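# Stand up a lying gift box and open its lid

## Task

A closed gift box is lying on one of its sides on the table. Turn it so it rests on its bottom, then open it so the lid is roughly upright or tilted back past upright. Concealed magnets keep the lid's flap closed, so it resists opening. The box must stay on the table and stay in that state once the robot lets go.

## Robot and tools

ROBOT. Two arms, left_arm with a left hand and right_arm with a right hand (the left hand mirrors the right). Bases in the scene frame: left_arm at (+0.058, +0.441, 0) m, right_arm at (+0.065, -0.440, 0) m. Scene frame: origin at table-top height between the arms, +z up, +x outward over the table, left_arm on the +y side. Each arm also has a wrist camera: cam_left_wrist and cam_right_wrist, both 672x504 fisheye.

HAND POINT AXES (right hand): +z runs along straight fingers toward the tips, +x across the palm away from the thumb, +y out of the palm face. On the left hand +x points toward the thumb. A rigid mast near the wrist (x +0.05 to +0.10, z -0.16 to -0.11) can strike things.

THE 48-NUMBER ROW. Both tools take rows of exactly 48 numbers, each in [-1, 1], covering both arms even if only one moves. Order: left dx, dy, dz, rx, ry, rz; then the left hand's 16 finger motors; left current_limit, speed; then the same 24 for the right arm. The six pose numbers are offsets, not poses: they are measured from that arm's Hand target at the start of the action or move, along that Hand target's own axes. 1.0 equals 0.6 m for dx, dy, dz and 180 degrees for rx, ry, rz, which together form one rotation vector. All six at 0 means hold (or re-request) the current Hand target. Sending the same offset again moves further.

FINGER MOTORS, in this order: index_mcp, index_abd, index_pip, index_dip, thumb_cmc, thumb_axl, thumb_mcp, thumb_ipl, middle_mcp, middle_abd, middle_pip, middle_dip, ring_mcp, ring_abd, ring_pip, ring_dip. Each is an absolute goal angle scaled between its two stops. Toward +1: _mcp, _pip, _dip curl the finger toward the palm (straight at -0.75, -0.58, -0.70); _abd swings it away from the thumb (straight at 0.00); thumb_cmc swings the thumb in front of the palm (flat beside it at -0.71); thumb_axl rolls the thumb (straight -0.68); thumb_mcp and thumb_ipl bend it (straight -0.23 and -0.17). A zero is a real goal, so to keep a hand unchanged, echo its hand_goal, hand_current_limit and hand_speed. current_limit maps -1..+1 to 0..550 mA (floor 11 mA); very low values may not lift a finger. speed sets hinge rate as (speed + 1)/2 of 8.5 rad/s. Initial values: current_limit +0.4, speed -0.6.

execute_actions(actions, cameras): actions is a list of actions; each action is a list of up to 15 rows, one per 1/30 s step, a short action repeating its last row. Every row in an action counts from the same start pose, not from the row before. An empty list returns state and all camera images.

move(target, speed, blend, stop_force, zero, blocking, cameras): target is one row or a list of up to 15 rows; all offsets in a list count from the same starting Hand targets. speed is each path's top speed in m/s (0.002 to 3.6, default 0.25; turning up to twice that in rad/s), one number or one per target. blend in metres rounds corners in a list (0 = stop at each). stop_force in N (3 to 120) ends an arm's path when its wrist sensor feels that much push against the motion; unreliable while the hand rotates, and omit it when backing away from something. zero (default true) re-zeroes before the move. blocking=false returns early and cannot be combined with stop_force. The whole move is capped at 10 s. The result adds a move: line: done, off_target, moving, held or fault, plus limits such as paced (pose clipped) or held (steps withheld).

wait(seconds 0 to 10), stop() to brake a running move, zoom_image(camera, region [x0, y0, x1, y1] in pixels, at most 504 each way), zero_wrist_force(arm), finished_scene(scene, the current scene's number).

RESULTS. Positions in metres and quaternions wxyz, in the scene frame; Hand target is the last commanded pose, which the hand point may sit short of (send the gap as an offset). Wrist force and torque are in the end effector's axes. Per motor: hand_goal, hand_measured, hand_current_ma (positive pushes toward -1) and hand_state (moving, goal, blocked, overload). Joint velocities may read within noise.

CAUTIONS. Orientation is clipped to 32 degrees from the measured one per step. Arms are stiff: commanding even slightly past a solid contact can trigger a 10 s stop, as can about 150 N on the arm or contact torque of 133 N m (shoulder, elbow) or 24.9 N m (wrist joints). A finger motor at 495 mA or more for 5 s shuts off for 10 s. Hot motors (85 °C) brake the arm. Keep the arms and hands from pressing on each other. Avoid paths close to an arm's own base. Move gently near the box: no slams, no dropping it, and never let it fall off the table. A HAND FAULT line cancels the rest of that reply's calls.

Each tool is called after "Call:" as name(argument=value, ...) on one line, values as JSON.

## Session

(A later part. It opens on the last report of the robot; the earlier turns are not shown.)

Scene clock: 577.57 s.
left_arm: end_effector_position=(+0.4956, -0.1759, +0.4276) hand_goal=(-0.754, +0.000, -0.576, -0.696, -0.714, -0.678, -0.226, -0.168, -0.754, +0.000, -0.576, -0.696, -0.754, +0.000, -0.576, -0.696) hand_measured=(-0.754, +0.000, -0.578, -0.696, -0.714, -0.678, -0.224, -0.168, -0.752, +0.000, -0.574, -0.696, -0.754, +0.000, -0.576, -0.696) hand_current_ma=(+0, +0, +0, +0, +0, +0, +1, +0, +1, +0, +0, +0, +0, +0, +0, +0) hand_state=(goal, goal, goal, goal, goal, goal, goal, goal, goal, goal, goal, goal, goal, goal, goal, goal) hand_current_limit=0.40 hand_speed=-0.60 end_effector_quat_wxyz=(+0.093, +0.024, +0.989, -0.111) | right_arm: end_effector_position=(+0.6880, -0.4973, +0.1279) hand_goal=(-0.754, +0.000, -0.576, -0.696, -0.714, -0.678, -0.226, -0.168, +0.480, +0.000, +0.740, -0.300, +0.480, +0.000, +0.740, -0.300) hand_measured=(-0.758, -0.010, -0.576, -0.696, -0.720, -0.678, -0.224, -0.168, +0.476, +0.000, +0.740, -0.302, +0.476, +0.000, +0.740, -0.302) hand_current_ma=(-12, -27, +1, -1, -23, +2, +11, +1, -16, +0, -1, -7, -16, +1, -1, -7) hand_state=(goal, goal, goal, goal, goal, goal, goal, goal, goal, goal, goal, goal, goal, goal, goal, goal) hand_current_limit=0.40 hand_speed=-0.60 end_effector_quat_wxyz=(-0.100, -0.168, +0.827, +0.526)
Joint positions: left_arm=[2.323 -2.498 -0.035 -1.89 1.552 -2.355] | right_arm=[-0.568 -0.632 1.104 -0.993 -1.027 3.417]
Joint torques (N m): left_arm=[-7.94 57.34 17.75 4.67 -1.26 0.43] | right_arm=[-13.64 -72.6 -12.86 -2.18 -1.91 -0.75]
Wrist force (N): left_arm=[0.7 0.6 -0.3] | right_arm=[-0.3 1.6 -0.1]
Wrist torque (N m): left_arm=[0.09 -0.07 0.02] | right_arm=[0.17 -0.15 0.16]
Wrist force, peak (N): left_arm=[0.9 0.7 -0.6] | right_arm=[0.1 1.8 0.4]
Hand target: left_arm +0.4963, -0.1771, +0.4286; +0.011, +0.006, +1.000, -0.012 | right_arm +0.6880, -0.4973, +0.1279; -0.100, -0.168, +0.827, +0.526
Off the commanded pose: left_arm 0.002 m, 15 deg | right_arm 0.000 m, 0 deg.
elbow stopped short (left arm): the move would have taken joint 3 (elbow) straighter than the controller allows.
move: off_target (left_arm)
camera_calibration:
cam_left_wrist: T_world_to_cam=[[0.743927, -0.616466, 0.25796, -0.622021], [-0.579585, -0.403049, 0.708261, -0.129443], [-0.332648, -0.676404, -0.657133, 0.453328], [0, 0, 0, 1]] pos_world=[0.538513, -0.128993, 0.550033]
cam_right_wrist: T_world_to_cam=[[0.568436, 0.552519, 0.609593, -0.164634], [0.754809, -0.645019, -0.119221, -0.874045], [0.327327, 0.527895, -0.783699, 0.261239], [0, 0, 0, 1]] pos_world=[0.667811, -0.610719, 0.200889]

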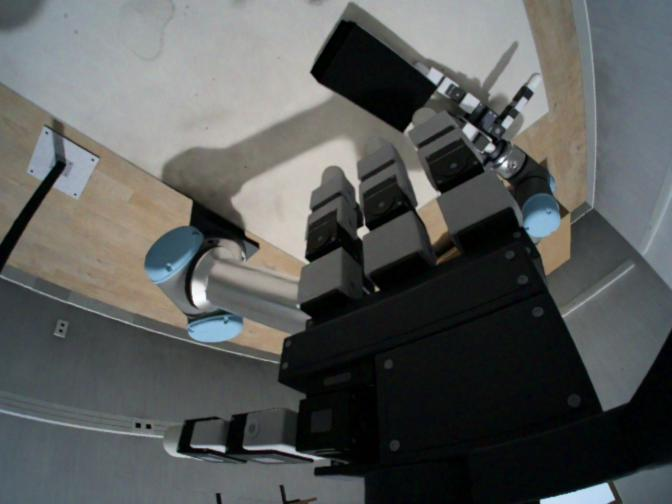

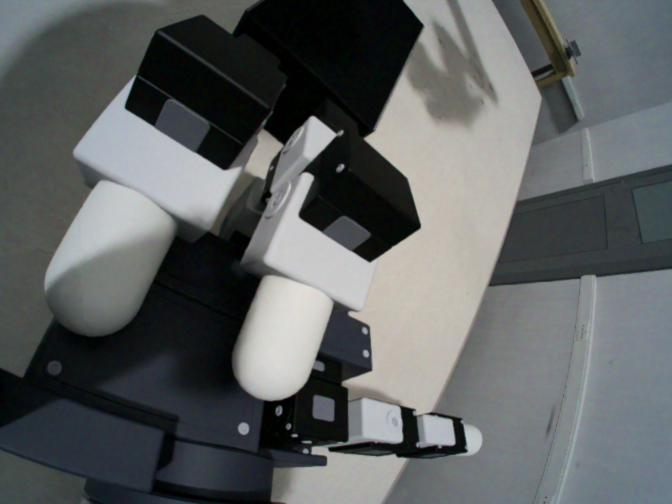

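Call:
move(target=[0,0,0,0,0,0,-0.754,0,-0.576,-0.696,-0.714,-0.678,-0.226,-0.168,-0.754,0,-0.576,-0.696,-0.754,0,-0.576,-0.696,0.4,-0.6,0.007,0.06,-0.028,0,0,0,-0.754,0,-0.576,-0.696,-0.714,-0.678,-0.226,-0.168,0.48,0,0.74,-0.3,0.48,0,0.74,-0.3,0.7,-0.6], speed=0.02, stop_force=10, cameras=["all"])

Call:
zoom_image(camera="cam_left_wrist", region=[300, 10, 480, 145])

Call:
zoom_image(camera="cam_right_wrist", region=[220, 0, 440, 165])

Scene clock: 592.40 s.
left_arm: end_effector_position=(+0.4956, -0.1759, +0.4276) hand_goal=(-0.754, +0.000, -0.576, -0.696, -0.714, -0.678, -0.226, -0.168, -0.754, +0.000, -0.576, -0.696, -0.754, +0.000, -0.576, -0.696) hand_measured=(-0.754, +0.000, -0.578, -0.696, -0.714, -0.678, -0.224, -0.168, -0.752, +0.000, -0.574, -0.696, -0.754, +0.000, -0.576, -0.696) hand_current_ma=(+0, +0, +0, +0, +0, +0, +1, +0, +1, +0, +0, +0, +0, +0, +0, +0) hand_state=(goal, goal, goal, goal, goal, goal, goal, goal, goal, goal, goal, goal, goal, goal, goal, goal) hand_current_limit=0.40 hand_speed=-0.60 end_effector_quat_wxyz=(+0.093, +0.024, +0.989, -0.111) | right_arm: end_effector_position=(+0.6836, -0.4990, +0.1676) hand_goal=(-0.754, +0.000, -0.576, -0.696, -0.714, -0.678, -0.226, -0.168, +0.480, +0.000, +0.740, -0.300, +0.480, +0.000, +0.740, -0.300) hand_measured=(-0.776, -0.004, -0.584, -0.698, -0.720, -0.678, -0.224, -0.168, +0.476, +0.000, +0.740, -0.302, +0.476, +0.000, +0.740, -0.302) hand_current_ma=(-93, -8, -27, -4, -23, +2, +11, +1, -16, +0, -1, -7, -16, +1, -1, -7) hand_state=(blocked, goal, goal, goal, goal, goal, goal, goal, goal, goal, goal, goal, goal, goal, goal, goal) hand_current_limit=0.70 hand_speed=-0.60 end_effector_quat_wxyz=(-0.100, -0.168, +0.827, +0.526)
Joint positions: left_arm=[2.323 -2.498 -0.035 -1.89 1.552 -2.355] | right_arm=[-0.573 -0.684 1.094 -0.93 -1.032 3.414]
Joint torques (N m): left_arm=[-4.11 57.66 19.04 4.49 -1.19 -0.52] | right_arm=[-13.05 -72.07 -25.19 2.58 -1.85 -0.73]
Wrist force (N): left_arm=[0.9 0.4 -0.5] | right_arm=[0.3 0.6 0.3]
Wrist torque (N m): left_arm=[0.09 -0.11 0.03] | right_arm=[0.15 -0.13 0.19]
Wrist force, peak (N): left_arm=[1.0 0.6 -0.6] | right_arm=[0.1 1.9 0.0]
Hand target: left_arm +0.4963, -0.1771, +0.4286; +0.011, +0.006, +1.000, -0.012 | right_arm +0.6836, -0.4990, +0.1676; -0.100, -0.168, +0.827, +0.526
Off the commanded pose: left_arm 0.002 m, 15 deg | right_arm 0.000 m, 0 deg.
elbow stopped short (left arm): the move would have taken joint 3 (elbow) straighter than the controller allows.
move: off_target (left_arm)
camera_calibration:
cam_left_wrist: T_world_to_cam=[[0.743927, -0.616466, 0.25796, -0.622021], [-0.579585, -0.403049, 0.708261, -0.129443], [-0.332648, -0.676404, -0.657133, 0.453328], [0, 0, 0, 1]] pos_world=[0.538513, -0.128993, 0.550033]
cam_right_wrist: T_world_to_cam=[[0.568436, 0.552519, 0.609593, -0.185395], [0.754809, -0.645019, -0.119221, -0.867087], [0.327327, 0.527895, -0.783699, 0.29469], [0, 0, 0, 1]] pos_world=[0.663411, -0.612419, 0.240589]

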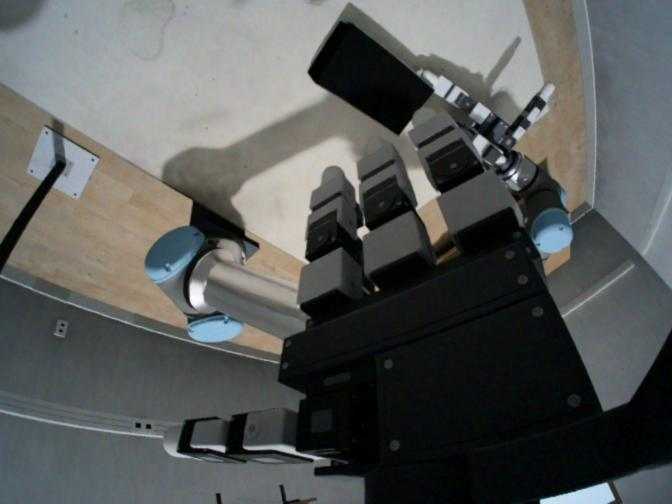

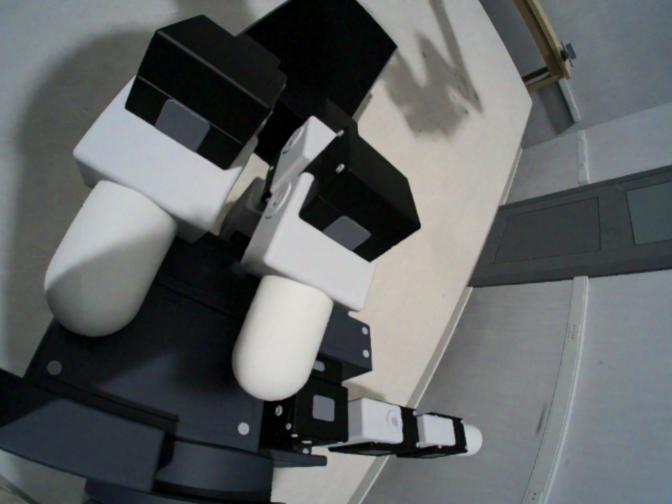

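Scaled by 2.800 from the camera's 672x504 image, which has a finer 960x720 frame.

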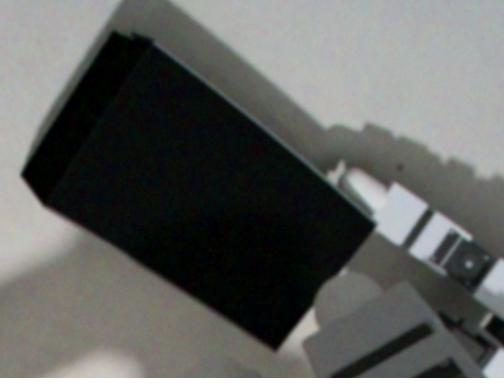

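Scaled by 2.291 from the camera's 672x504 image, which has a finer 960x720 frame.

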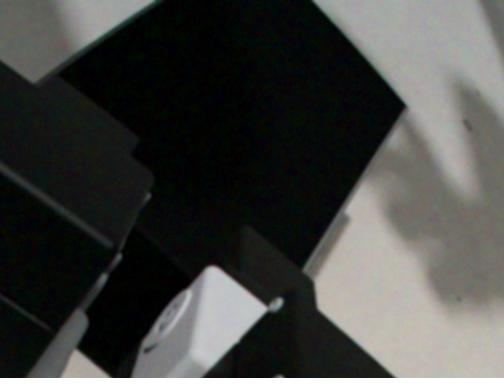

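Call:
zoom_image(camera="cam_left_wrist", region=[300, 10, 380, 90])

Call:
zoom_image(camera="cam_right_wrist", region=[300, 60, 400, 140])

Call:
zoom_image(camera="cam_left_wrist", region=[385, 55, 465, 120])

Scaled by 6.300 from the camera's 672x504 image, which has a finer 960x720 frame.

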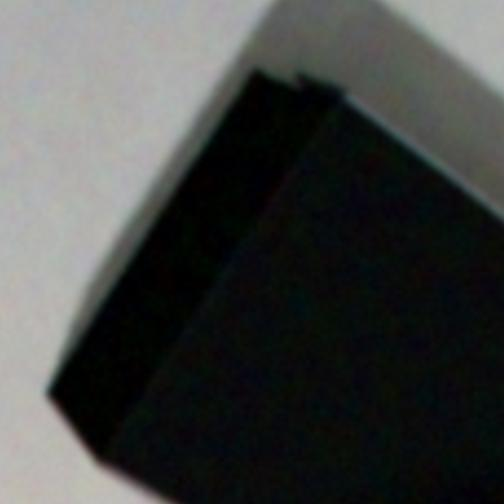

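Scaled by 5.040 from the camera's 672x504 image, which has a finer 960x720 frame.

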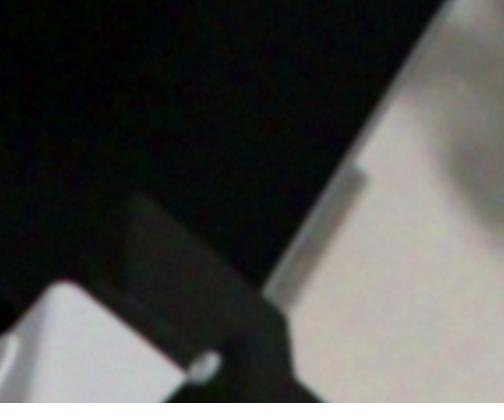

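Scaled by 6.300 from the camera's 672x504 image, which has a finer 960x720 frame.

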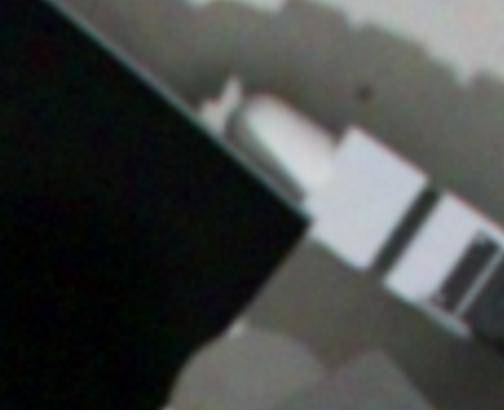

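Call:
move(target=[0,0,0,0,0,0,-0.754,0,-0.576,-0.696,-0.714,-0.678,-0.226,-0.168,-0.754,0,-0.576,-0.696,-0.754,0,-0.576,-0.696,0.4,-0.6,0.008,0.03,-0.014,0,0,0,-0.754,0,-0.576,-0.696,-0.714,-0.678,-0.226,-0.168,0.48,0,0.74,-0.3,0.48,0,0.74,-0.3,0.7,-0.6], speed=0.03, cameras=["all"])

Call:
zoom_image(camera="cam_left_wrist", region=[300, 10, 480, 145])

Call:
zoom_image(camera="cam_left_wrist", region=[300, 10, 380, 90])

Scene clock: 676.70 s.
left_arm: end_effector_position=(+0.4956, -0.1759, +0.4276) hand_goal=(-0.754, +0.000, -0.576, -0.696, -0.714, -0.678, -0.226, -0.168, -0.754, +0.000, -0.576, -0.696, -0.754, +0.000, -0.576, -0.696) hand_measured=(-0.754, +0.000, -0.578, -0.696, -0.714, -0.678, -0.224, -0.168, -0.752, +0.000, -0.574, -0.696, -0.754, +0.000, -0.576, -0.696) hand_current_ma=(+0, +0, +0, +0, +0, +0, +1, +0, +1, +0, +0, +0, +0, +0, +0, +0) hand_state=(goal, goal, goal, goal, goal, goal, goal, goal, goal, goal, goal, goal, goal, goal, goal, goal) hand_current_limit=0.40 hand_speed=-0.60 end_effector_quat_wxyz=(+0.093, +0.024, +0.989, -0.111) | right_arm: end_effector_position=(+0.6790, -0.5008, +0.1871) hand_goal=(-0.754, +0.000, -0.576, -0.696, -0.714, -0.678, -0.226, -0.168, +0.480, +0.000, +0.740, -0.300, +0.480, +0.000, +0.740, -0.300) hand_measured=(-0.776, -0.004, -0.584, -0.698, -0.720, -0.678, -0.224, -0.168, +0.476, +0.000, +0.740, -0.302, +0.476, +0.000, +0.740, -0.302) hand_current_ma=(-93, -8, -27, -4, -23, +2, +11, +1, -16, +0, -1, -7, -16, +1, -1, -7) hand_state=(blocked, goal, goal, goal, goal, goal, goal, goal, goal, goal, goal, goal, goal, goal, goal, goal) hand_current_limit=0.70 hand_speed=-0.60 end_effector_quat_wxyz=(-0.100, -0.168, +0.827, +0.526) end_effector_velocity=(-0.001, +0.000, +0.002) end_effector_angular_velocity=(+0.001, +0.002, +0.000)
Joint positions: left_arm=[2.323 -2.498 -0.035 -1.89 1.552 -2.355] | right_arm=[-0.579 -0.713 1.094 -0.9 -1.036 3.41]
Joint velocities: left_arm=[within noise] | right_arm=[-0.001 -0.003 0.001 0.005 -0.001 0]
Joint torques (N m): left_arm=[-0.92 57.35 20.19 4.47 -1.32 -1.13] | right_arm=[-13.45 -72.22 -25.67 2.21 -1.56 -0.82]
Wrist force (N): left_arm=[0.8 0.5 -0.4] | right_arm=[0.2 0.8 0.3]
Wrist torque (N m): left_arm=[0.09 -0.08 0.03] | right_arm=[0.17 -0.09 0.19]
Wrist force, peak (N): left_arm=[1.0 0.9 -0.2] | right_arm=[0.2 1.2 0.5]
Hand target: left_arm +0.4963, -0.1771, +0.4286; +0.011, +0.006, +1.000, -0.012 | right_arm +0.6789, -0.5009, +0.1874; -0.100, -0.168, +0.827, +0.526
Off the commanded pose: left_arm 0.002 m, 15 deg | right_arm 0.000 m, 0 deg.
elbow stopped short (left arm): the move would have taken joint 3 (elbow) straighter than the controller allows.
move: off_target (left_arm)
camera_calibration:
cam_left_wrist: T_world_to_cam=[[0.743927, -0.616466, 0.25796, -0.622021], [-0.579585, -0.403049, 0.708261, -0.129443], [-0.332648, -0.676404, -0.657133, 0.453328], [0, 0, 0, 1]] pos_world=[0.538513, -0.128993, 0.550033]
cam_right_wrist: T_world_to_cam=[[0.568436, 0.552519, 0.609593, -0.193672], [0.754809, -0.645019, -0.119221, -0.862451], [0.327327, 0.527895, -0.783699, 0.312428], [0, 0, 0, 1]] pos_world=[0.658811, -0.614219, 0.260089]

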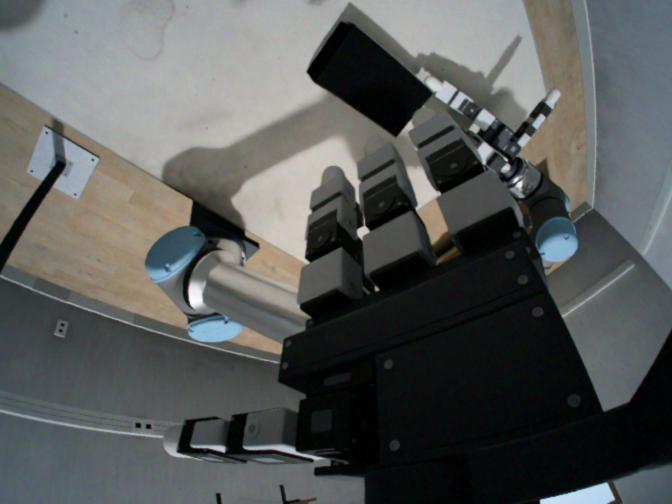

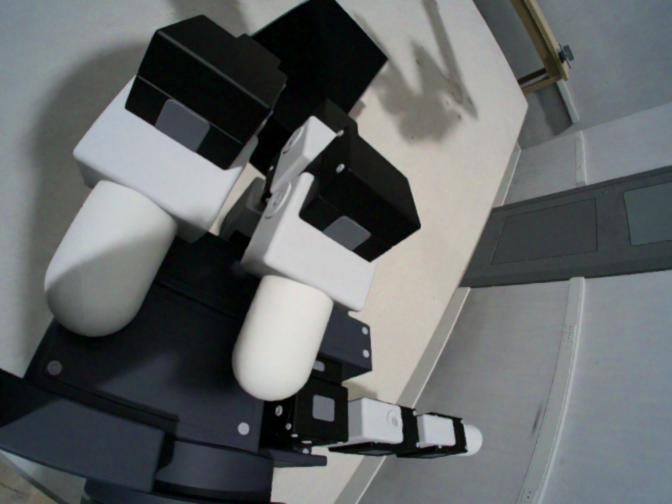

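Scaled by 2.800 from the camera's 672x504 image, which has a finer 960x720 frame.

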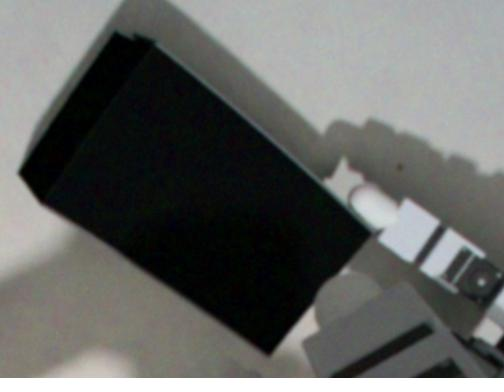

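Scaled by 6.300 from the camera's 672x504 image, which has a finer 960x720 frame.

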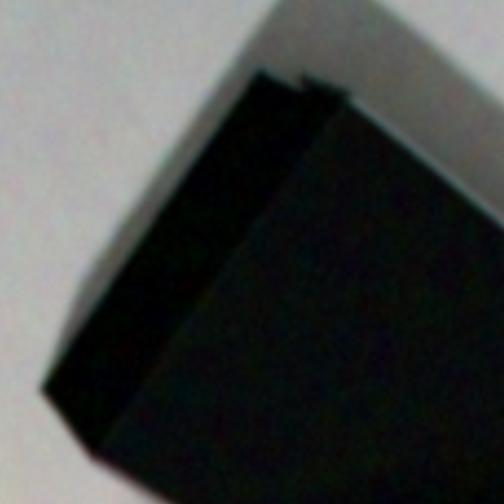

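Call:
move(target=[[0,0,0,0,0,0,-0.754,0,-0.576,-0.696,-0.714,-0.678,-0.226,-0.168,-0.754,0,-0.576,-0.696,-0.754,0,-0.576,-0.696,0.4,-0.6,-0.012,-0.0886,0.0414,0,0,0,-0.754,0,-0.576,-0.696,-0.714,-0.678,-0.226,-0.168,0.48,0,0.74,-0.3,0.48,0,0.74,-0.3,0.7,-0.6],[0,0,0,0,0,0,-0.754,0,-0.576,-0.696,-0.714,-0.678,-0.226,-0.168,-0.754,0,-0.576,-0.696,-0.754,0,-0.576,-0.696,0.4,-0.6,-0.07,-0.0886,0.0414,0,0,0,-0.754,0,-0.576,-0.696,-0.714,-0.678,-0.226,-0.168,0.48,0,0.74,-0.3,0.48,0,0.74,-0.3,0.7,-0.6],[0,0,0,0,0,0,-0.754,0,-0.576,-0.696,-0.714,-0.678,-0.226,-0.168,-0.754,0,-0.576,-0.696,-0.754,0,-0.576,-0.696,0.4,-0.6,-0.07,-0.1,-0.1086,0,0,0,-0.754,0,-0.576,-0.696,-0.714,-0.678,-0.226,-0.168,-0.76,0,-0.576,-0.696,-0.76,0,-0.576,-0.696,0.7,-0.6]], speed=[0.03,0.05,0.15], cameras=["all"])

Call:
zoom_image(camera="cam_left_wrist", region=[300, 10, 480, 145])

Call:
zoom_image(camera="cam_right_wrist", region=[240, 0, 450, 157])

Scene clock: 869.47 s.
left_arm: end_effector_position=(+0.4956, -0.1759, +0.4276) hand_goal=(-0.754, +0.000, -0.576, -0.696, -0.714, -0.678, -0.226, -0.168, -0.754, +0.000, -0.576, -0.696, -0.754, +0.000, -0.576, -0.696) hand_measured=(-0.754, +0.000, -0.578, -0.696, -0.714, -0.678, -0.224, -0.168, -0.752, +0.000, -0.574, -0.696, -0.754, +0.000, -0.576, -0.696) hand_current_ma=(+0, +0, +0, +0, +0, +0, +1, +0, +1, +0, +0, +0, +0, +0, +0, +0) hand_state=(goal, goal, goal, goal, goal, goal, goal, goal, goal, goal, goal, goal, goal, goal, goal, goal) hand_current_limit=0.40 hand_speed=-0.60 end_effector_quat_wxyz=(+0.093, +0.024, +0.989, -0.111) | right_arm: end_effector_position=(+0.7504, -0.5627, +0.1614) hand_goal=(-0.754, +0.000, -0.576, -0.696, -0.714, -0.678, -0.226, -0.168, -0.760, +0.000, -0.576, -0.696, -0.760, +0.000, -0.576, -0.696) hand_measured=(-0.762, -0.002, -0.578, -0.696, -0.720, -0.678, -0.224, -0.168, -0.766, +0.000, -0.576, -0.694, -0.766, +0.000, -0.576, -0.694) hand_current_ma=(-27, -4, -3, -2, -23, +2, +11, +1, -19, +0, +1, +6, -19, +1, +1, +7) hand_state=(goal, goal, goal, goal, goal, goal, goal, goal, goal, goal, goal, goal, goal, goal, goal, goal) hand_current_limit=0.70 hand_speed=-0.60 end_effector_quat_wxyz=(-0.100, -0.168, +0.827, +0.526)
Joint positions: left_arm=[2.323 -2.498 -0.035 -1.89 1.552 -2.355] | right_arm=[-0.594 -0.406 0.564 -0.671 -1.049 3.402]
Joint torques (N m): left_arm=[6.46 57.42 21.65 4.35 -1.39 -1.12] | right_arm=[7.12 -51.77 -26.97 2.46 -1.38 -0.68]
Wrist force (N): left_arm=[0.8 0.6 -0.4] | right_arm=[0.8 1.2 0.5]
Wrist torque (N m): left_arm=[0.10 -0.09 0.03] | right_arm=[0.23 -0.11 0.25]
Wrist force, peak (N): left_arm=[0.9 0.7 -0.6] | right_arm=[0.0 1.7 1.4]
Hand target: left_arm +0.4963, -0.1771, +0.4286; +0.011, +0.006, +1.000, -0.012 | right_arm +0.7505, -0.5627, +0.1614; -0.100, -0.168, +0.827, +0.526
Off the commanded pose: left_arm 0.002 m, 15 deg | right_arm 0.000 m, 0 deg.
elbow stopped short (left arm): the move would have taken joint 3 (elbow) straighter than the controller allows.
move: off_target (left_arm)
camera_calibration:
cam_left_wrist: T_world_to_cam=[[0.743927, -0.616466, 0.25796, -0.622021], [-0.579585, -0.403049, 0.708261, -0.129443], [-0.332648, -0.676404, -0.657133, 0.453328], [0, 0, 0, 1]] pos_world=[0.538513, -0.128993, 0.550033]
cam_right_wrist: T_world_to_cam=[[0.56848, 0.552483, 0.609585, -0.184446], [0.754777, -0.645051, -0.119255, -0.959325], [0.327327, 0.527895, -0.783699, 0.301592], [0, 0, 0, 1]] pos_world=[0.730211, -0.676119, 0.234389]

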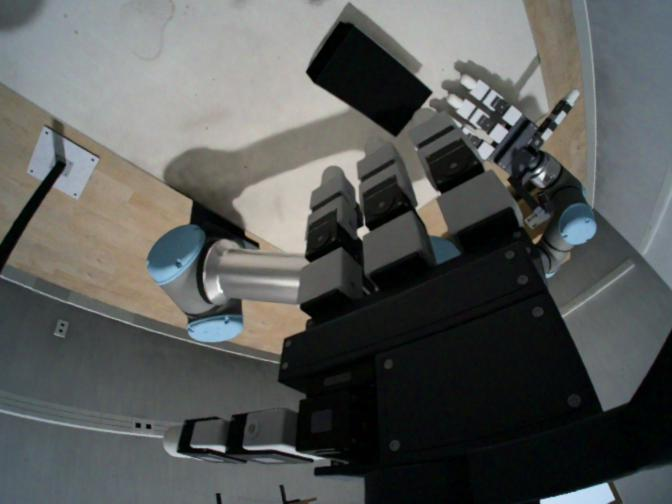

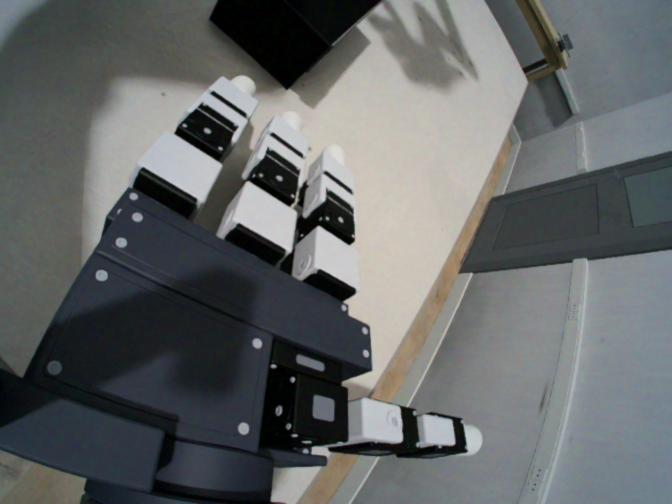

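Scaled by 2.800 from the camera's 672x504 image, which has a finer 960x720 frame.

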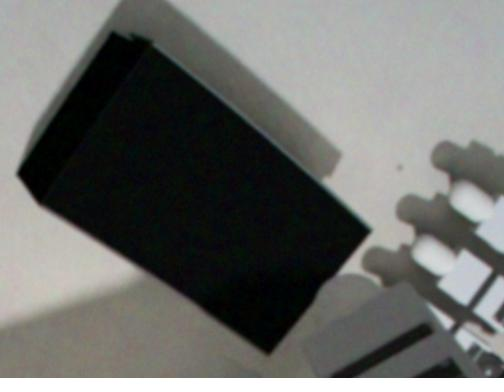

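Scaled by 2.400 from the camera's 672x504 image, which has a finer 960x720 frame.

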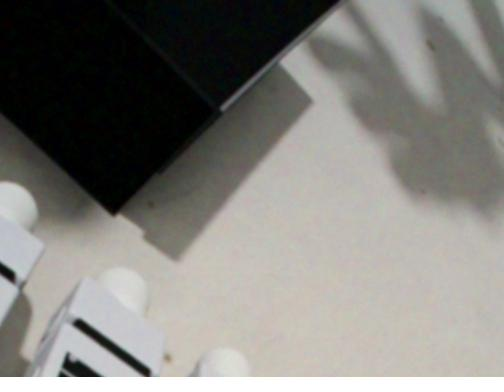

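Call:
move(target=[[-0.034,0.16,0.2,-0.0078,0.007,-0.09,-0.754,0,-0.576,-0.696,-0.714,-0.678,-0.226,-0.168,-0.754,0,-0.576,-0.696,-0.754,0,-0.576,-0.696,0.4,-0.6,0.0695,-0.0087,0.066,-0.0389,-0.0292,0.0136,-0.754,0,-0.576,-0.696,-0.714,-0.678,-0.226,-0.168,-0.616,0,0.97,0.174,-0.616,0,0.97,0.174,0.7,-0.6],[-0.034,0.16,0.4377,-0.0078,0.007,-0.09,-0.754,0,-0.576,-0.696,-0.714,-0.678,-0.226,-0.168,-0.754,0,-0.576,-0.696,-0.754,0,-0.576,-0.696,0.4,-0.6,0.0595,0.0003,0.1715,-0.0389,-0.0292,0.0136,-0.754,0,-0.576,-0.696,-0.714,-0.678,-0.226,-0.168,-0.616,0,0.97,0.174,-0.616,0,0.97,0.174,0.7,-0.6]], speed=[0.2,0.12], cameras=["all"])

Call:
zoom_image(camera="cam_right_wrist", region=[200, 0, 450, 190])

Scene clock: 912.43 s.
left_arm: end_effector_position=(+0.5237, -0.0879, +0.1644) hand_goal=(-0.754, +0.000, -0.576, -0.696, -0.714, -0.678, -0.226, -0.168, -0.754, +0.000, -0.576, -0.696, -0.754, +0.000, -0.576, -0.696) hand_measured=(-0.754, +0.000, -0.578, -0.696, -0.714, -0.678, -0.224, -0.168, -0.752, +0.000, -0.574, -0.696, -0.754, +0.000, -0.576, -0.696) hand_current_ma=(+0, +0, +0, +0, +0, +0, +1, +0, +1, +0, +0, +0, +0, +0, +0, +0) hand_state=(goal, goal, goal, goal, goal, goal, goal, goal, goal, goal, goal, goal, goal, goal, goal, goal) hand_current_limit=0.40 hand_speed=-0.60 end_effector_quat_wxyz=(-0.002, -0.135, +0.991, -0.001) | right_arm: end_effector_position=(+0.6823, -0.4902, +0.1173) hand_goal=(-0.754, +0.000, -0.576, -0.696, -0.714, -0.678, -0.226, -0.168, -0.616, +0.000, +0.970, +0.174, -0.616, +0.000, +0.970, +0.174) hand_measured=(-0.650, -0.002, -0.578, -0.696, -0.720, -0.678, -0.224, -0.168, -0.630, +0.000, +0.968, +0.172, -0.630, +0.000, +0.968, +0.172) hand_current_ma=(+467, -4, -3, -2, -23, +2, +11, +1, -55, +0, -6, -7, -57, +1, -7, -7) hand_state=(blocked, goal, goal, goal, goal, goal, goal, goal, goal, goal, goal, goal, goal, goal, goal, goal) hand_current_limit=0.70 hand_speed=-0.60 end_effector_quat_wxyz=(-0.083, -0.120, +0.801, +0.581)
Joint positions: left_arm=[2.453 -2.337 -0.996 -1.38 1.566 -2.54] | right_arm=[-0.59 -0.624 1.192 -0.968 -0.927 3.384]
Joint torques (N m): left_arm=[-14.44 43.73 18.37 4.14 -1.45 -1.63] | right_arm=[13.91 -62.18 -6.99 -3.29 1.59 2.22]
Wrist force (N): left_arm=[0.3 0.2 -0.6] | right_arm=[1.0 14.9 -7.7]
Wrist torque (N m): left_arm=[0.10 -0.07 0.06] | right_arm=[0.61 -0.33 -0.11]
Wrist force, peak (N): left_arm=[1.2 0.0 -1.0] | right_arm=[1.0 15.4 -7.5]
Hand target: left_arm +0.5237, -0.0879, +0.1642; -0.002, -0.135, +0.991, -0.002 | right_arm +0.6823, -0.4901, +0.1173; -0.083, -0.120, +0.801, +0.581
Off the commanded pose: left_arm 0.000 m, 0 deg | right_arm 0.000 m, 0 deg.
move: done
camera_calibration:
cam_left_wrist: T_world_to_cam=[[0.9279, -0.371979, -0.0251555, -0.549043], [-0.25111, -0.673416, 0.695309, -0.0848778], [-0.27558, -0.638861, -0.718271, 0.332711], [0, 0, 0, 1]] pos_world=[0.579833, -0.0488342, 0.284182]
cam_right_wrist: T_world_to_cam=[[0.64631, 0.420575, 0.63671, -0.279869], [0.679625, -0.696673, -0.229688, -0.82744], [0.346978, 0.581174, -0.7361, 0.258146], [0, 0, 0, 1]] pos_world=[0.65366, -0.608777, 0.178164]

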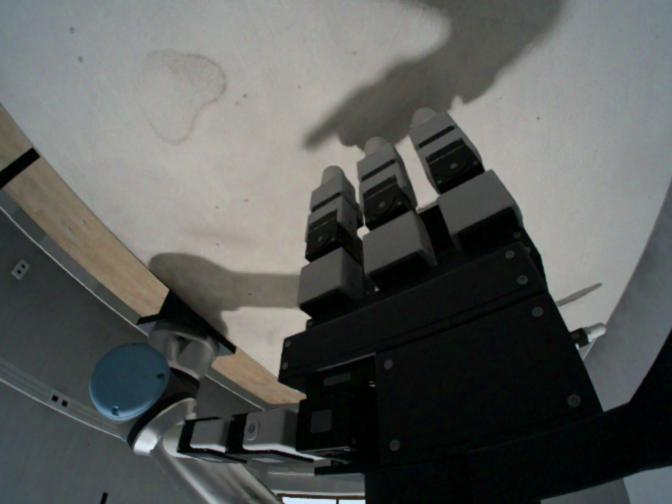

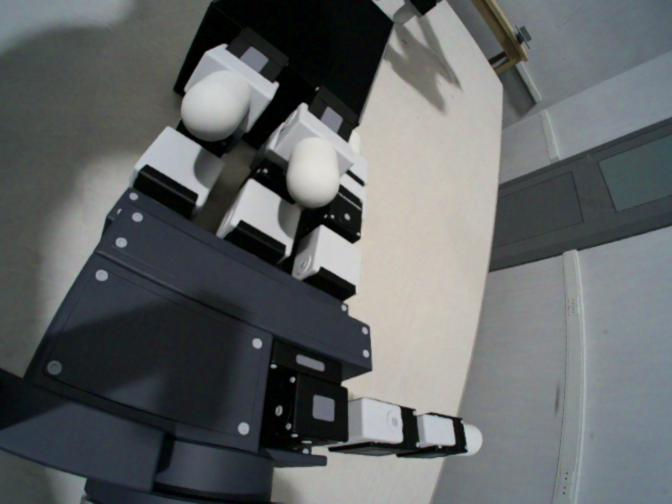

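Scaled by 2.016 from the camera's 672x504 image, which has a finer 960x720 frame.

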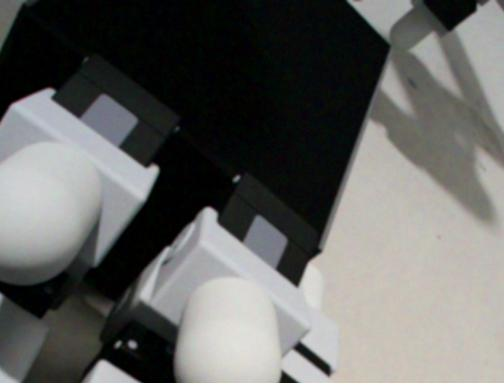

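Call:
move(target=[0,0,0,0,0,0,-0.754,0,-0.576,-0.696,-0.714,-0.678,-0.226,-0.168,-0.754,0,-0.576,-0.696,-0.754,0,-0.576,-0.696,0.4,-0.6,-0.0025,0.0048,-0.0213,0.0222,0,0,-0.754,0,-0.576,-0.696,-0.714,-0.678,-0.226,-0.168,-0.754,0,0.299,0.609,-0.754,0,0.299,0.609,0.7,-0.6], speed=0.1, cameras=["all"])

Call:
zoom_image(camera="cam_right_wrist", region=[200, 0, 450, 190])

Scene clock: 941.47 s.
left_arm: end_effector_position=(+0.5237, -0.0879, +0.1642) hand_goal=(-0.754, +0.000, -0.576, -0.696, -0.714, -0.678, -0.226, -0.168, -0.754, +0.000, -0.576, -0.696, -0.754, +0.000, -0.576, -0.696) hand_measured=(-0.754, +0.000, -0.578, -0.696, -0.714, -0.678, -0.224, -0.168, -0.752, +0.000, -0.574, -0.696, -0.754, +0.000, -0.576, -0.696) hand_current_ma=(+0, +0, +0, +0, +0, +0, +1, +0, +1, +0, +0, +0, +0, +0, +0, +0) hand_state=(goal, goal, goal, goal, goal, goal, goal, goal, goal, goal, goal, goal, goal, goal, goal, goal) hand_current_limit=0.40 hand_speed=-0.60 end_effector_quat_wxyz=(-0.002, -0.135, +0.991, -0.002) | right_arm: end_effector_position=(+0.6869, -0.5004, +0.1239) hand_goal=(-0.754, +0.000, -0.576, -0.696, -0.714, -0.678, -0.226, -0.168, -0.754, +0.000, +0.298, +0.608, -0.754, +0.000, +0.298, +0.608) hand_measured=(-0.734, -0.002, -0.578, -0.696, -0.720, -0.678, -0.224, -0.168, -0.730, +0.000, +0.300, +0.606, -0.728, +0.000, +0.300, +0.606) hand_current_ma=(+80, -4, -3, -2, -24, +2, +11, +1, +94, +0, +3, -7, +108, +1, +3, -7) hand_state=(blocked, goal, goal, goal, goal, goal, goal, goal, blocked, goal, goal, goal, blocked, goal, goal, goal) hand_current_limit=0.70 hand_speed=-0.60 end_effector_quat_wxyz=(-0.079, -0.123, +0.820, +0.553)
Joint positions: left_arm=[2.453 -2.337 -0.996 -1.379 1.566 -2.54] | right_arm=[-0.598 -0.648 1.18 -1.013 -0.952 3.428]
Joint torques (N m): left_arm=[-14.1 44.84 18.48 4.22 -1.42 -1.62] | right_arm=[-14.38 -68.84 -23.88 -3.15 -2.11 1.88]
Wrist force (N): left_arm=[0.6 0.0 -0.7] | right_arm=[0.8 7.6 -0.7]
Wrist torque (N m): left_arm=[0.08 -0.10 0.08] | right_arm=[0.16 -0.11 0.30]
Wrist force, peak (N): left_arm=[0.8 0.2 -0.6] | right_arm=[2.3 22.9 -4.1]
Hand target: left_arm +0.5237, -0.0879, +0.1642; -0.002, -0.135, +0.991, -0.002 | right_arm +0.6869, -0.5005, +0.1240; -0.079, -0.123, +0.821, +0.552
Off the commanded pose: left_arm 0.000 m, 0 deg | right_arm 0.000 m, 0 deg.
move: done
camera_calibration:
cam_left_wrist: T_world_to_cam=[[0.927887, -0.372018, -0.0250636, -0.549066], [-0.251179, -0.673339, 0.695359, -0.0847794], [-0.275562, -0.638919, -0.718226, 0.332614], [0, 0, 0, 1]] pos_world=[0.579832, -0.0488344, 0.284082]
cam_right_wrist: T_world_to_cam=[[0.634057, 0.461847, 0.620217, -0.251606], [0.683226, -0.710241, -0.169589, -0.852823], [0.362179, 0.531277, -0.765879, 0.235685], [0, 0, 0, 1]] pos_world=[0.656843, -0.61472, 0.191928]

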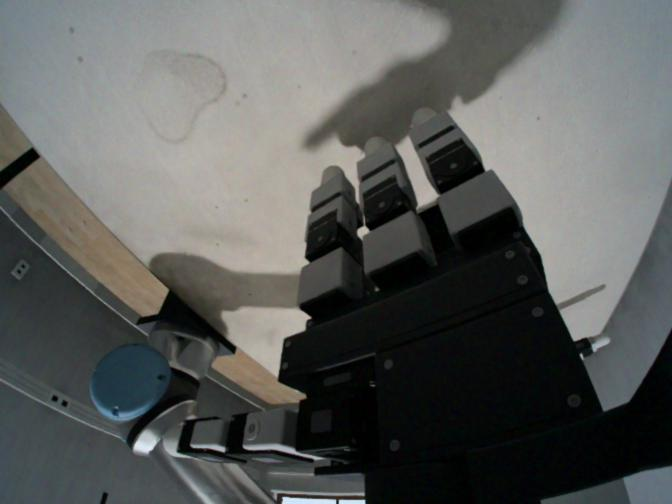

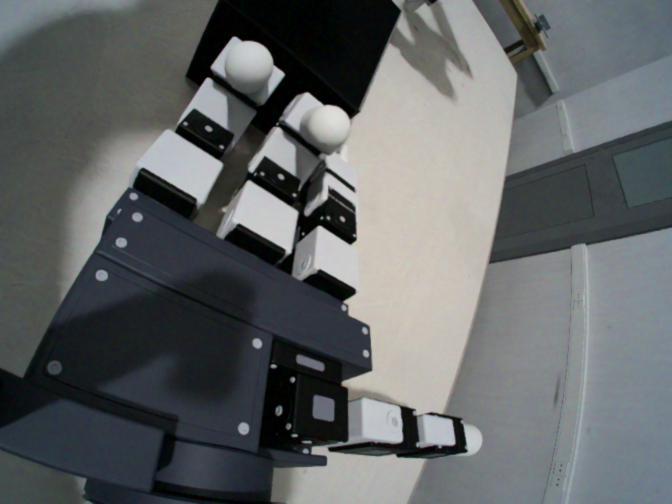

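Scaled by 2.016 from the camera's 672x504 image, which has a finer 960x720 frame.

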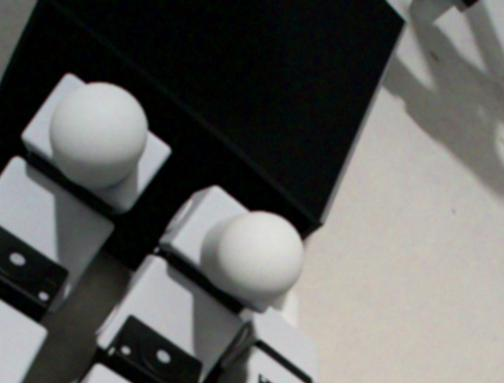

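Call:
move(target=[0,0,0,0,0,0,-0.754,0,-0.576,-0.696,-0.714,-0.678,-0.226,-0.168,-0.754,0,-0.576,-0.696,-0.754,0,-0.576,-0.696,0.4,-0.6,0,0.0062,-0.0025,0,0,0,-0.754,0,-0.576,-0.696,-0.714,-0.678,-0.226,-0.168,-0.754,0,0.299,0.609,-0.754,0,0.299,0.609,0.7,-0.6], speed=0.05)

Call:
move(target=[0,0,0,0,0,0,-0.754,0,-0.576,-0.696,-0.714,-0.678,-0.226,-0.168,-0.754,0,-0.576,-0.696,-0.754,0,-0.576,-0.696,0.4,-0.6,0.045,0,0,0,0,0,-0.754,0,-0.576,-0.696,-0.714,-0.678,-0.226,-0.168,-0.754,0,0.299,0.609,-0.754,0,0.299,0.609,0.7,-0.6], speed=0.015, stop_force=3, cameras=["cam_right_wrist"])

Call:
zoom_image(camera="cam_right_wrist", region=[200, 0, 450, 190])

Scene clock: 955.47 s.
left_arm: end_effector_position=(+0.5237, -0.0879, +0.1642) hand_goal=(-0.754, +0.000, -0.576, -0.696, -0.714, -0.678, -0.226, -0.168, -0.754, +0.000, -0.576, -0.696, -0.754, +0.000, -0.576, -0.696) hand_measured=(-0.754, +0.000, -0.578, -0.696, -0.714, -0.678, -0.224, -0.168, -0.752, +0.000, -0.574, -0.696, -0.754, +0.000, -0.576, -0.696) hand_current_ma=(+0, +0, +0, +0, +0, +0, +1, +0, +1, +0, +0, +0, +0, +0, +0, +0) hand_state=(goal, goal, goal, goal, goal, goal, goal, goal, goal, goal, goal, goal, goal, goal, goal, goal) hand_current_limit=0.40 hand_speed=-0.60 end_effector_quat_wxyz=(-0.002, -0.135, +0.991, -0.002) | right_arm: end_effector_position=(+0.6869, -0.5005, +0.1278) hand_goal=(-0.754, +0.000, -0.576, -0.696, -0.714, -0.678, -0.226, -0.168, -0.754, +0.000, +0.298, +0.608, -0.754, +0.000, +0.298, +0.608) hand_measured=(-0.760, -0.002, -0.578, -0.696, -0.720, -0.678, -0.224, -0.168, -0.758, +0.000, +0.298, +0.606, -0.758, +0.000, +0.300, +0.606) hand_current_ma=(-23, -4, -3, -2, -24, +2, +11, +1, -17, +0, +3, -7, -17, +1, +3, -7) hand_state=(goal, goal, goal, goal, goal, goal, goal, goal, goal, goal, goal, goal, goal, goal, goal, goal) hand_current_limit=0.70 hand_speed=-0.60 end_effector_quat_wxyz=(-0.079, -0.123, +0.821, +0.552)
Joint positions: left_arm=[2.453 -2.337 -0.996 -1.379 1.566 -2.54] | right_arm=[-0.598 -0.653 1.179 -1.007 -0.952 3.428]
Joint torques (N m): left_arm=[-13.6 49.27 18.07 4.21 -1.46 -1.64] | right_arm=[-13.3 -71.17 -23.73 2.85 -1.23 1.66]
Wrist force (N): left_arm=[0.8 -0.1 -0.4] | right_arm=[1.1 0.9 0.1]
Wrist torque (N m): left_arm=[0.04 -0.12 0.11] | right_arm=[0.22 -0.19 0.14]
Wrist force, peak (N): left_arm=[0.7 0.2 -0.8] | right_arm=[0.8 7.8 -0.8]
Hand target: left_arm +0.5237, -0.0879, +0.1642; -0.002, -0.135, +0.991, -0.002 | right_arm +0.6869, -0.5005, +0.1280; -0.079, -0.123, +0.821, +0.552
Off the commanded pose: left_arm 0.000 m, 0 deg | right_arm 0.000 m, 0 deg.
move: done

Scene clock: 958.30 s.
left_arm: end_effector_position=(+0.5237, -0.0879, +0.1642) hand_goal=(-0.754, +0.000, -0.576, -0.696, -0.714, -0.678, -0.226, -0.168, -0.754, +0.000, -0.576, -0.696, -0.754, +0.000, -0.576, -0.696) hand_measured=(-0.754, +0.000, -0.578, -0.696, -0.714, -0.678, -0.224, -0.168, -0.752, +0.000, -0.574, -0.696, -0.754, +0.000, -0.576, -0.696) hand_current_ma=(+0, +0, +0, +0, +0, +0, +1, +0, +1, +0, +0, +0, +0, +0, +0, +0) hand_state=(goal, goal, goal, goal, goal, goal, goal, goal, goal, goal, goal, goal, goal, goal, goal, goal) hand_current_limit=0.40 hand_speed=-0.60 end_effector_quat_wxyz=(-0.002, -0.135, +0.991, -0.002) | right_arm: end_effector_position=(+0.6610, -0.5083, +0.1278) hand_goal=(-0.754, +0.000, -0.576, -0.696, -0.714, -0.678, -0.226, -0.168, -0.754, +0.000, +0.298, +0.608, -0.754, +0.000, +0.298, +0.608) hand_measured=(-0.760, -0.004, -0.578, -0.696, -0.720, -0.678, -0.224, -0.168, -0.758, +0.000, +0.298, +0.606, -0.758, +0.000, +0.300, +0.606) hand_current_ma=(-24, -12, -3, -2, -24, +2, +11, +1, -17, +0, +3, -7, -17, +1, +3, -7) hand_state=(goal, goal, goal, goal, goal, goal, goal, goal, goal, goal, goal, goal, goal, goal, goal, goal) hand_current_limit=0.70 hand_speed=-0.60 end_effector_quat_wxyz=(-0.079, -0.123, +0.821, +0.552)
Joint positions: left_arm=[2.453 -2.337 -0.996 -1.379 1.566 -2.54] | right_arm=[-0.628 -0.696 1.262 -1.038 -0.979 3.412]
Joint torques (N m): left_arm=[-14.01 50.28 18.11 4.1 -1.57 -1.29] | right_arm=[-13.35 -69.59 -11.81 -2.05 -1.82 -0.81]
Wrist force (N): left_arm=[0.6 0.2 -0.7] | right_arm=[0.2 0.6 -0.4]
Wrist torque (N m): left_arm=[0.10 -0.10 0.08] | right_arm=[0.20 -0.16 0.20]
Wrist force, peak (N): left_arm=[0.6 0.3 -0.7] | right_arm=[0.9 0.9 0.1]
Hand target: left_arm +0.5237, -0.0879, +0.1642; -0.002, -0.135, +0.991, -0.002 | right_arm +0.6610, -0.5083, +0.1278; -0.079, -0.123, +0.821, +0.552
Off the commanded pose: left_arm 0.000 m, 0 deg | right_arm 0.000 m, 0 deg.
move: done
camera_calibration:
cam_right_wrist: T_world_to_cam=[[0.633912, 0.4622, 0.620102, -0.233746], [0.683246, -0.710366, -0.168983, -0.840337], [0.362396, 0.530803, -0.766106, 0.251902], [0, 0, 0, 1]] pos_world=[0.631043, -0.62262, 0.195927]
Images, in order (width x height): cam_right_wrist 672x504.

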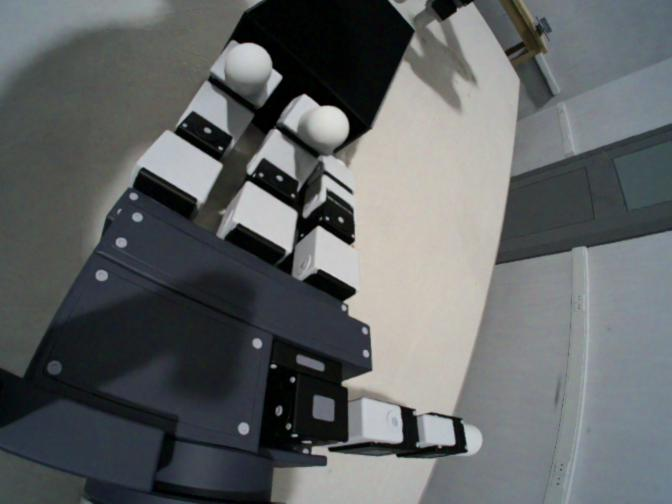

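Scaled by 2.016 from the camera's 672x504 image, which has a finer 960x720 frame.

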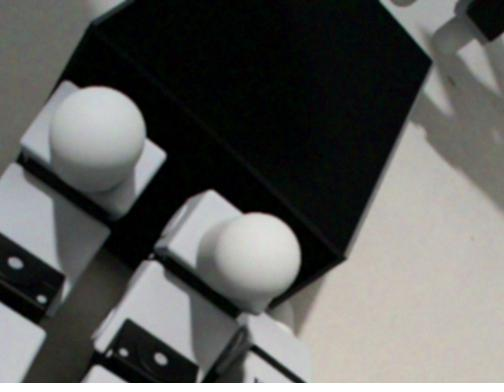

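Call:
move(target=[0,0,0,0,0,0,-0.754,0,-0.576,-0.696,-0.714,-0.678,-0.226,-0.168,-0.754,0,-0.576,-0.696,-0.754,0,-0.576,-0.696,0.4,-0.6,0,0.0625,0.1545,0,0,0,-0.754,0,-0.576,-0.696,-0.714,-0.678,-0.226,-0.168,-0.754,0,0.299,0.609,-0.754,0,0.299,0.609,0.7,-0.6], speed=0.04, cameras=["all"])

Call:
zoom_image(camera="cam_right_wrist", region=[200, 0, 450, 190])

Scene clock: 969.23 s.
left_arm: end_effector_position=(+0.5237, -0.0879, +0.1642) hand_goal=(-0.754, +0.000, -0.576, -0.696, -0.714, -0.678, -0.226, -0.168, -0.754, +0.000, -0.576, -0.696, -0.754, +0.000, -0.576, -0.696) hand_measured=(-0.754, +0.000, -0.578, -0.696, -0.714, -0.678, -0.224, -0.168, -0.752, +0.000, -0.574, -0.696, -0.754, +0.000, -0.576, -0.696) hand_current_ma=(+0, +0, +0, +0, +0, +0, +1, +0, +1, +0, +0, +0, +0, +0, +0, +0) hand_state=(goal, goal, goal, goal, goal, goal, goal, goal, goal, goal, goal, goal, goal, goal, goal, goal) hand_current_limit=0.40 hand_speed=-0.60 end_effector_quat_wxyz=(-0.002, -0.135, +0.991, -0.002) | right_arm: end_effector_position=(+0.6322, -0.4127, +0.1276) hand_goal=(-0.754, +0.000, -0.576, -0.696, -0.714, -0.678, -0.226, -0.168, -0.754, +0.000, +0.298, +0.608, -0.754, +0.000, +0.298, +0.608) hand_measured=(-0.764, -0.004, -0.578, -0.696, -0.720, -0.678, -0.224, -0.168, -0.758, +0.000, +0.298, +0.606, -0.760, +0.000, +0.300, +0.606) hand_current_ma=(-35, -11, -3, -2, -24, +2, +11, +1, -17, +0, +3, -7, -18, +1, +3, -7) hand_state=(goal, goal, goal, goal, goal, goal, goal, goal, goal, goal, goal, goal, goal, goal, goal, goal) hand_current_limit=0.70 hand_speed=-0.60 end_effector_quat_wxyz=(-0.079, -0.123, +0.821, +0.552) end_effector_velocity=(-0.001, +0.002, +0.000) end_effector_angular_velocity=(+0.000, +0.000, +0.000)
Joint positions: left_arm=[2.453 -2.337 -0.996 -1.379 1.566 -2.54] | right_arm=[-0.533 -0.823 1.519 -1.201 -0.895 3.467]
Joint velocities: left_arm=[within noise] | right_arm=[0.002 -0.002 0.005 -0.004 0.002 0.001]
Joint torques (N m): left_arm=[-13.54 50.22 18.16 4.06 -1.44 -1.22] | right_arm=[11.37 -63.93 -10.54 -2.5 2.82 1.69]
Wrist force (N): left_arm=[0.5 0.2 -0.4] | right_arm=[1.1 0.7 -0.7]
Wrist torque (N m): left_arm=[0.08 -0.08 0.08] | right_arm=[0.29 -0.12 0.17]
Wrist force, peak (N): left_arm=[0.8 0.2 -0.7] | right_arm=[1.1 0.8 -0.9]
Hand target: left_arm +0.5237, -0.0879, +0.1642; -0.002, -0.135, +0.991, -0.002 | right_arm +0.6322, -0.4125, +0.1276; -0.079, -0.123, +0.821, +0.552
Off the commanded pose: left_arm 0.000 m, 0 deg | right_arm 0.000 m, 0 deg.
move: done
camera_calibration:
cam_left_wrist: T_world_to_cam=[[0.927887, -0.372018, -0.0250636, -0.549066], [-0.251179, -0.673339, 0.695359, -0.0847794], [-0.275562, -0.638919, -0.718226, 0.332614], [0, 0, 0, 1]] pos_world=[0.579832, -0.0488344, 0.284082]
cam_right_wrist: T_world_to_cam=[[0.633896, 0.462174, 0.620138, -0.2595], [0.68327, -0.710329, -0.169038, -0.752784], [0.362377, 0.530874, -0.766065, 0.211405], [0, 0, 0, 1]] pos_world=[0.602243, -0.52702, 0.195627]

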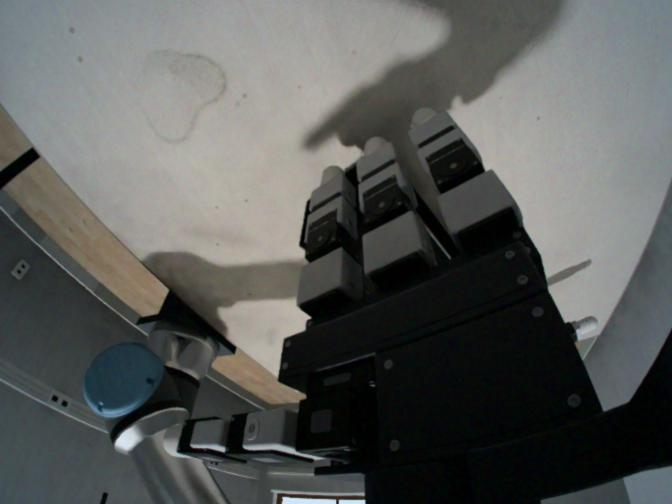

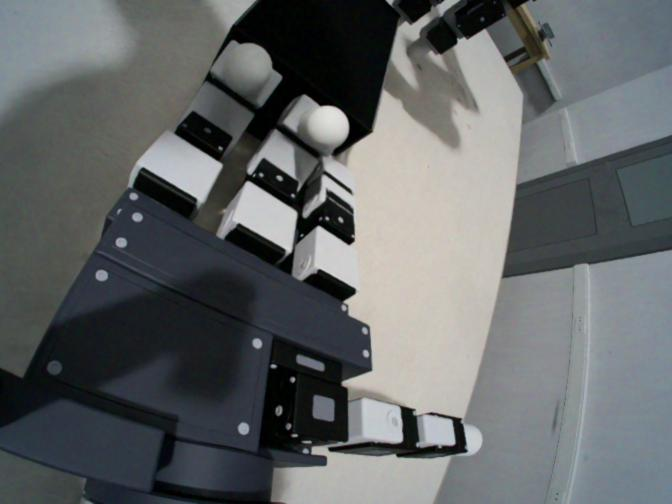

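Scaled by 2.016 from the camera's 672x504 image, which has a finer 960x720 frame.

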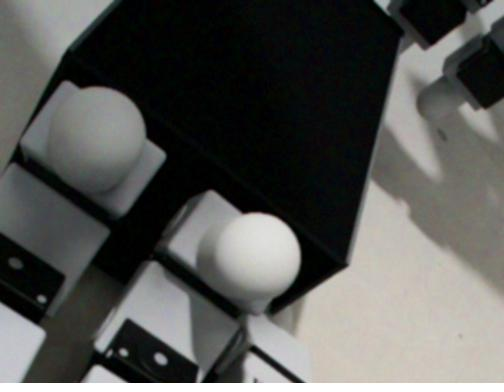

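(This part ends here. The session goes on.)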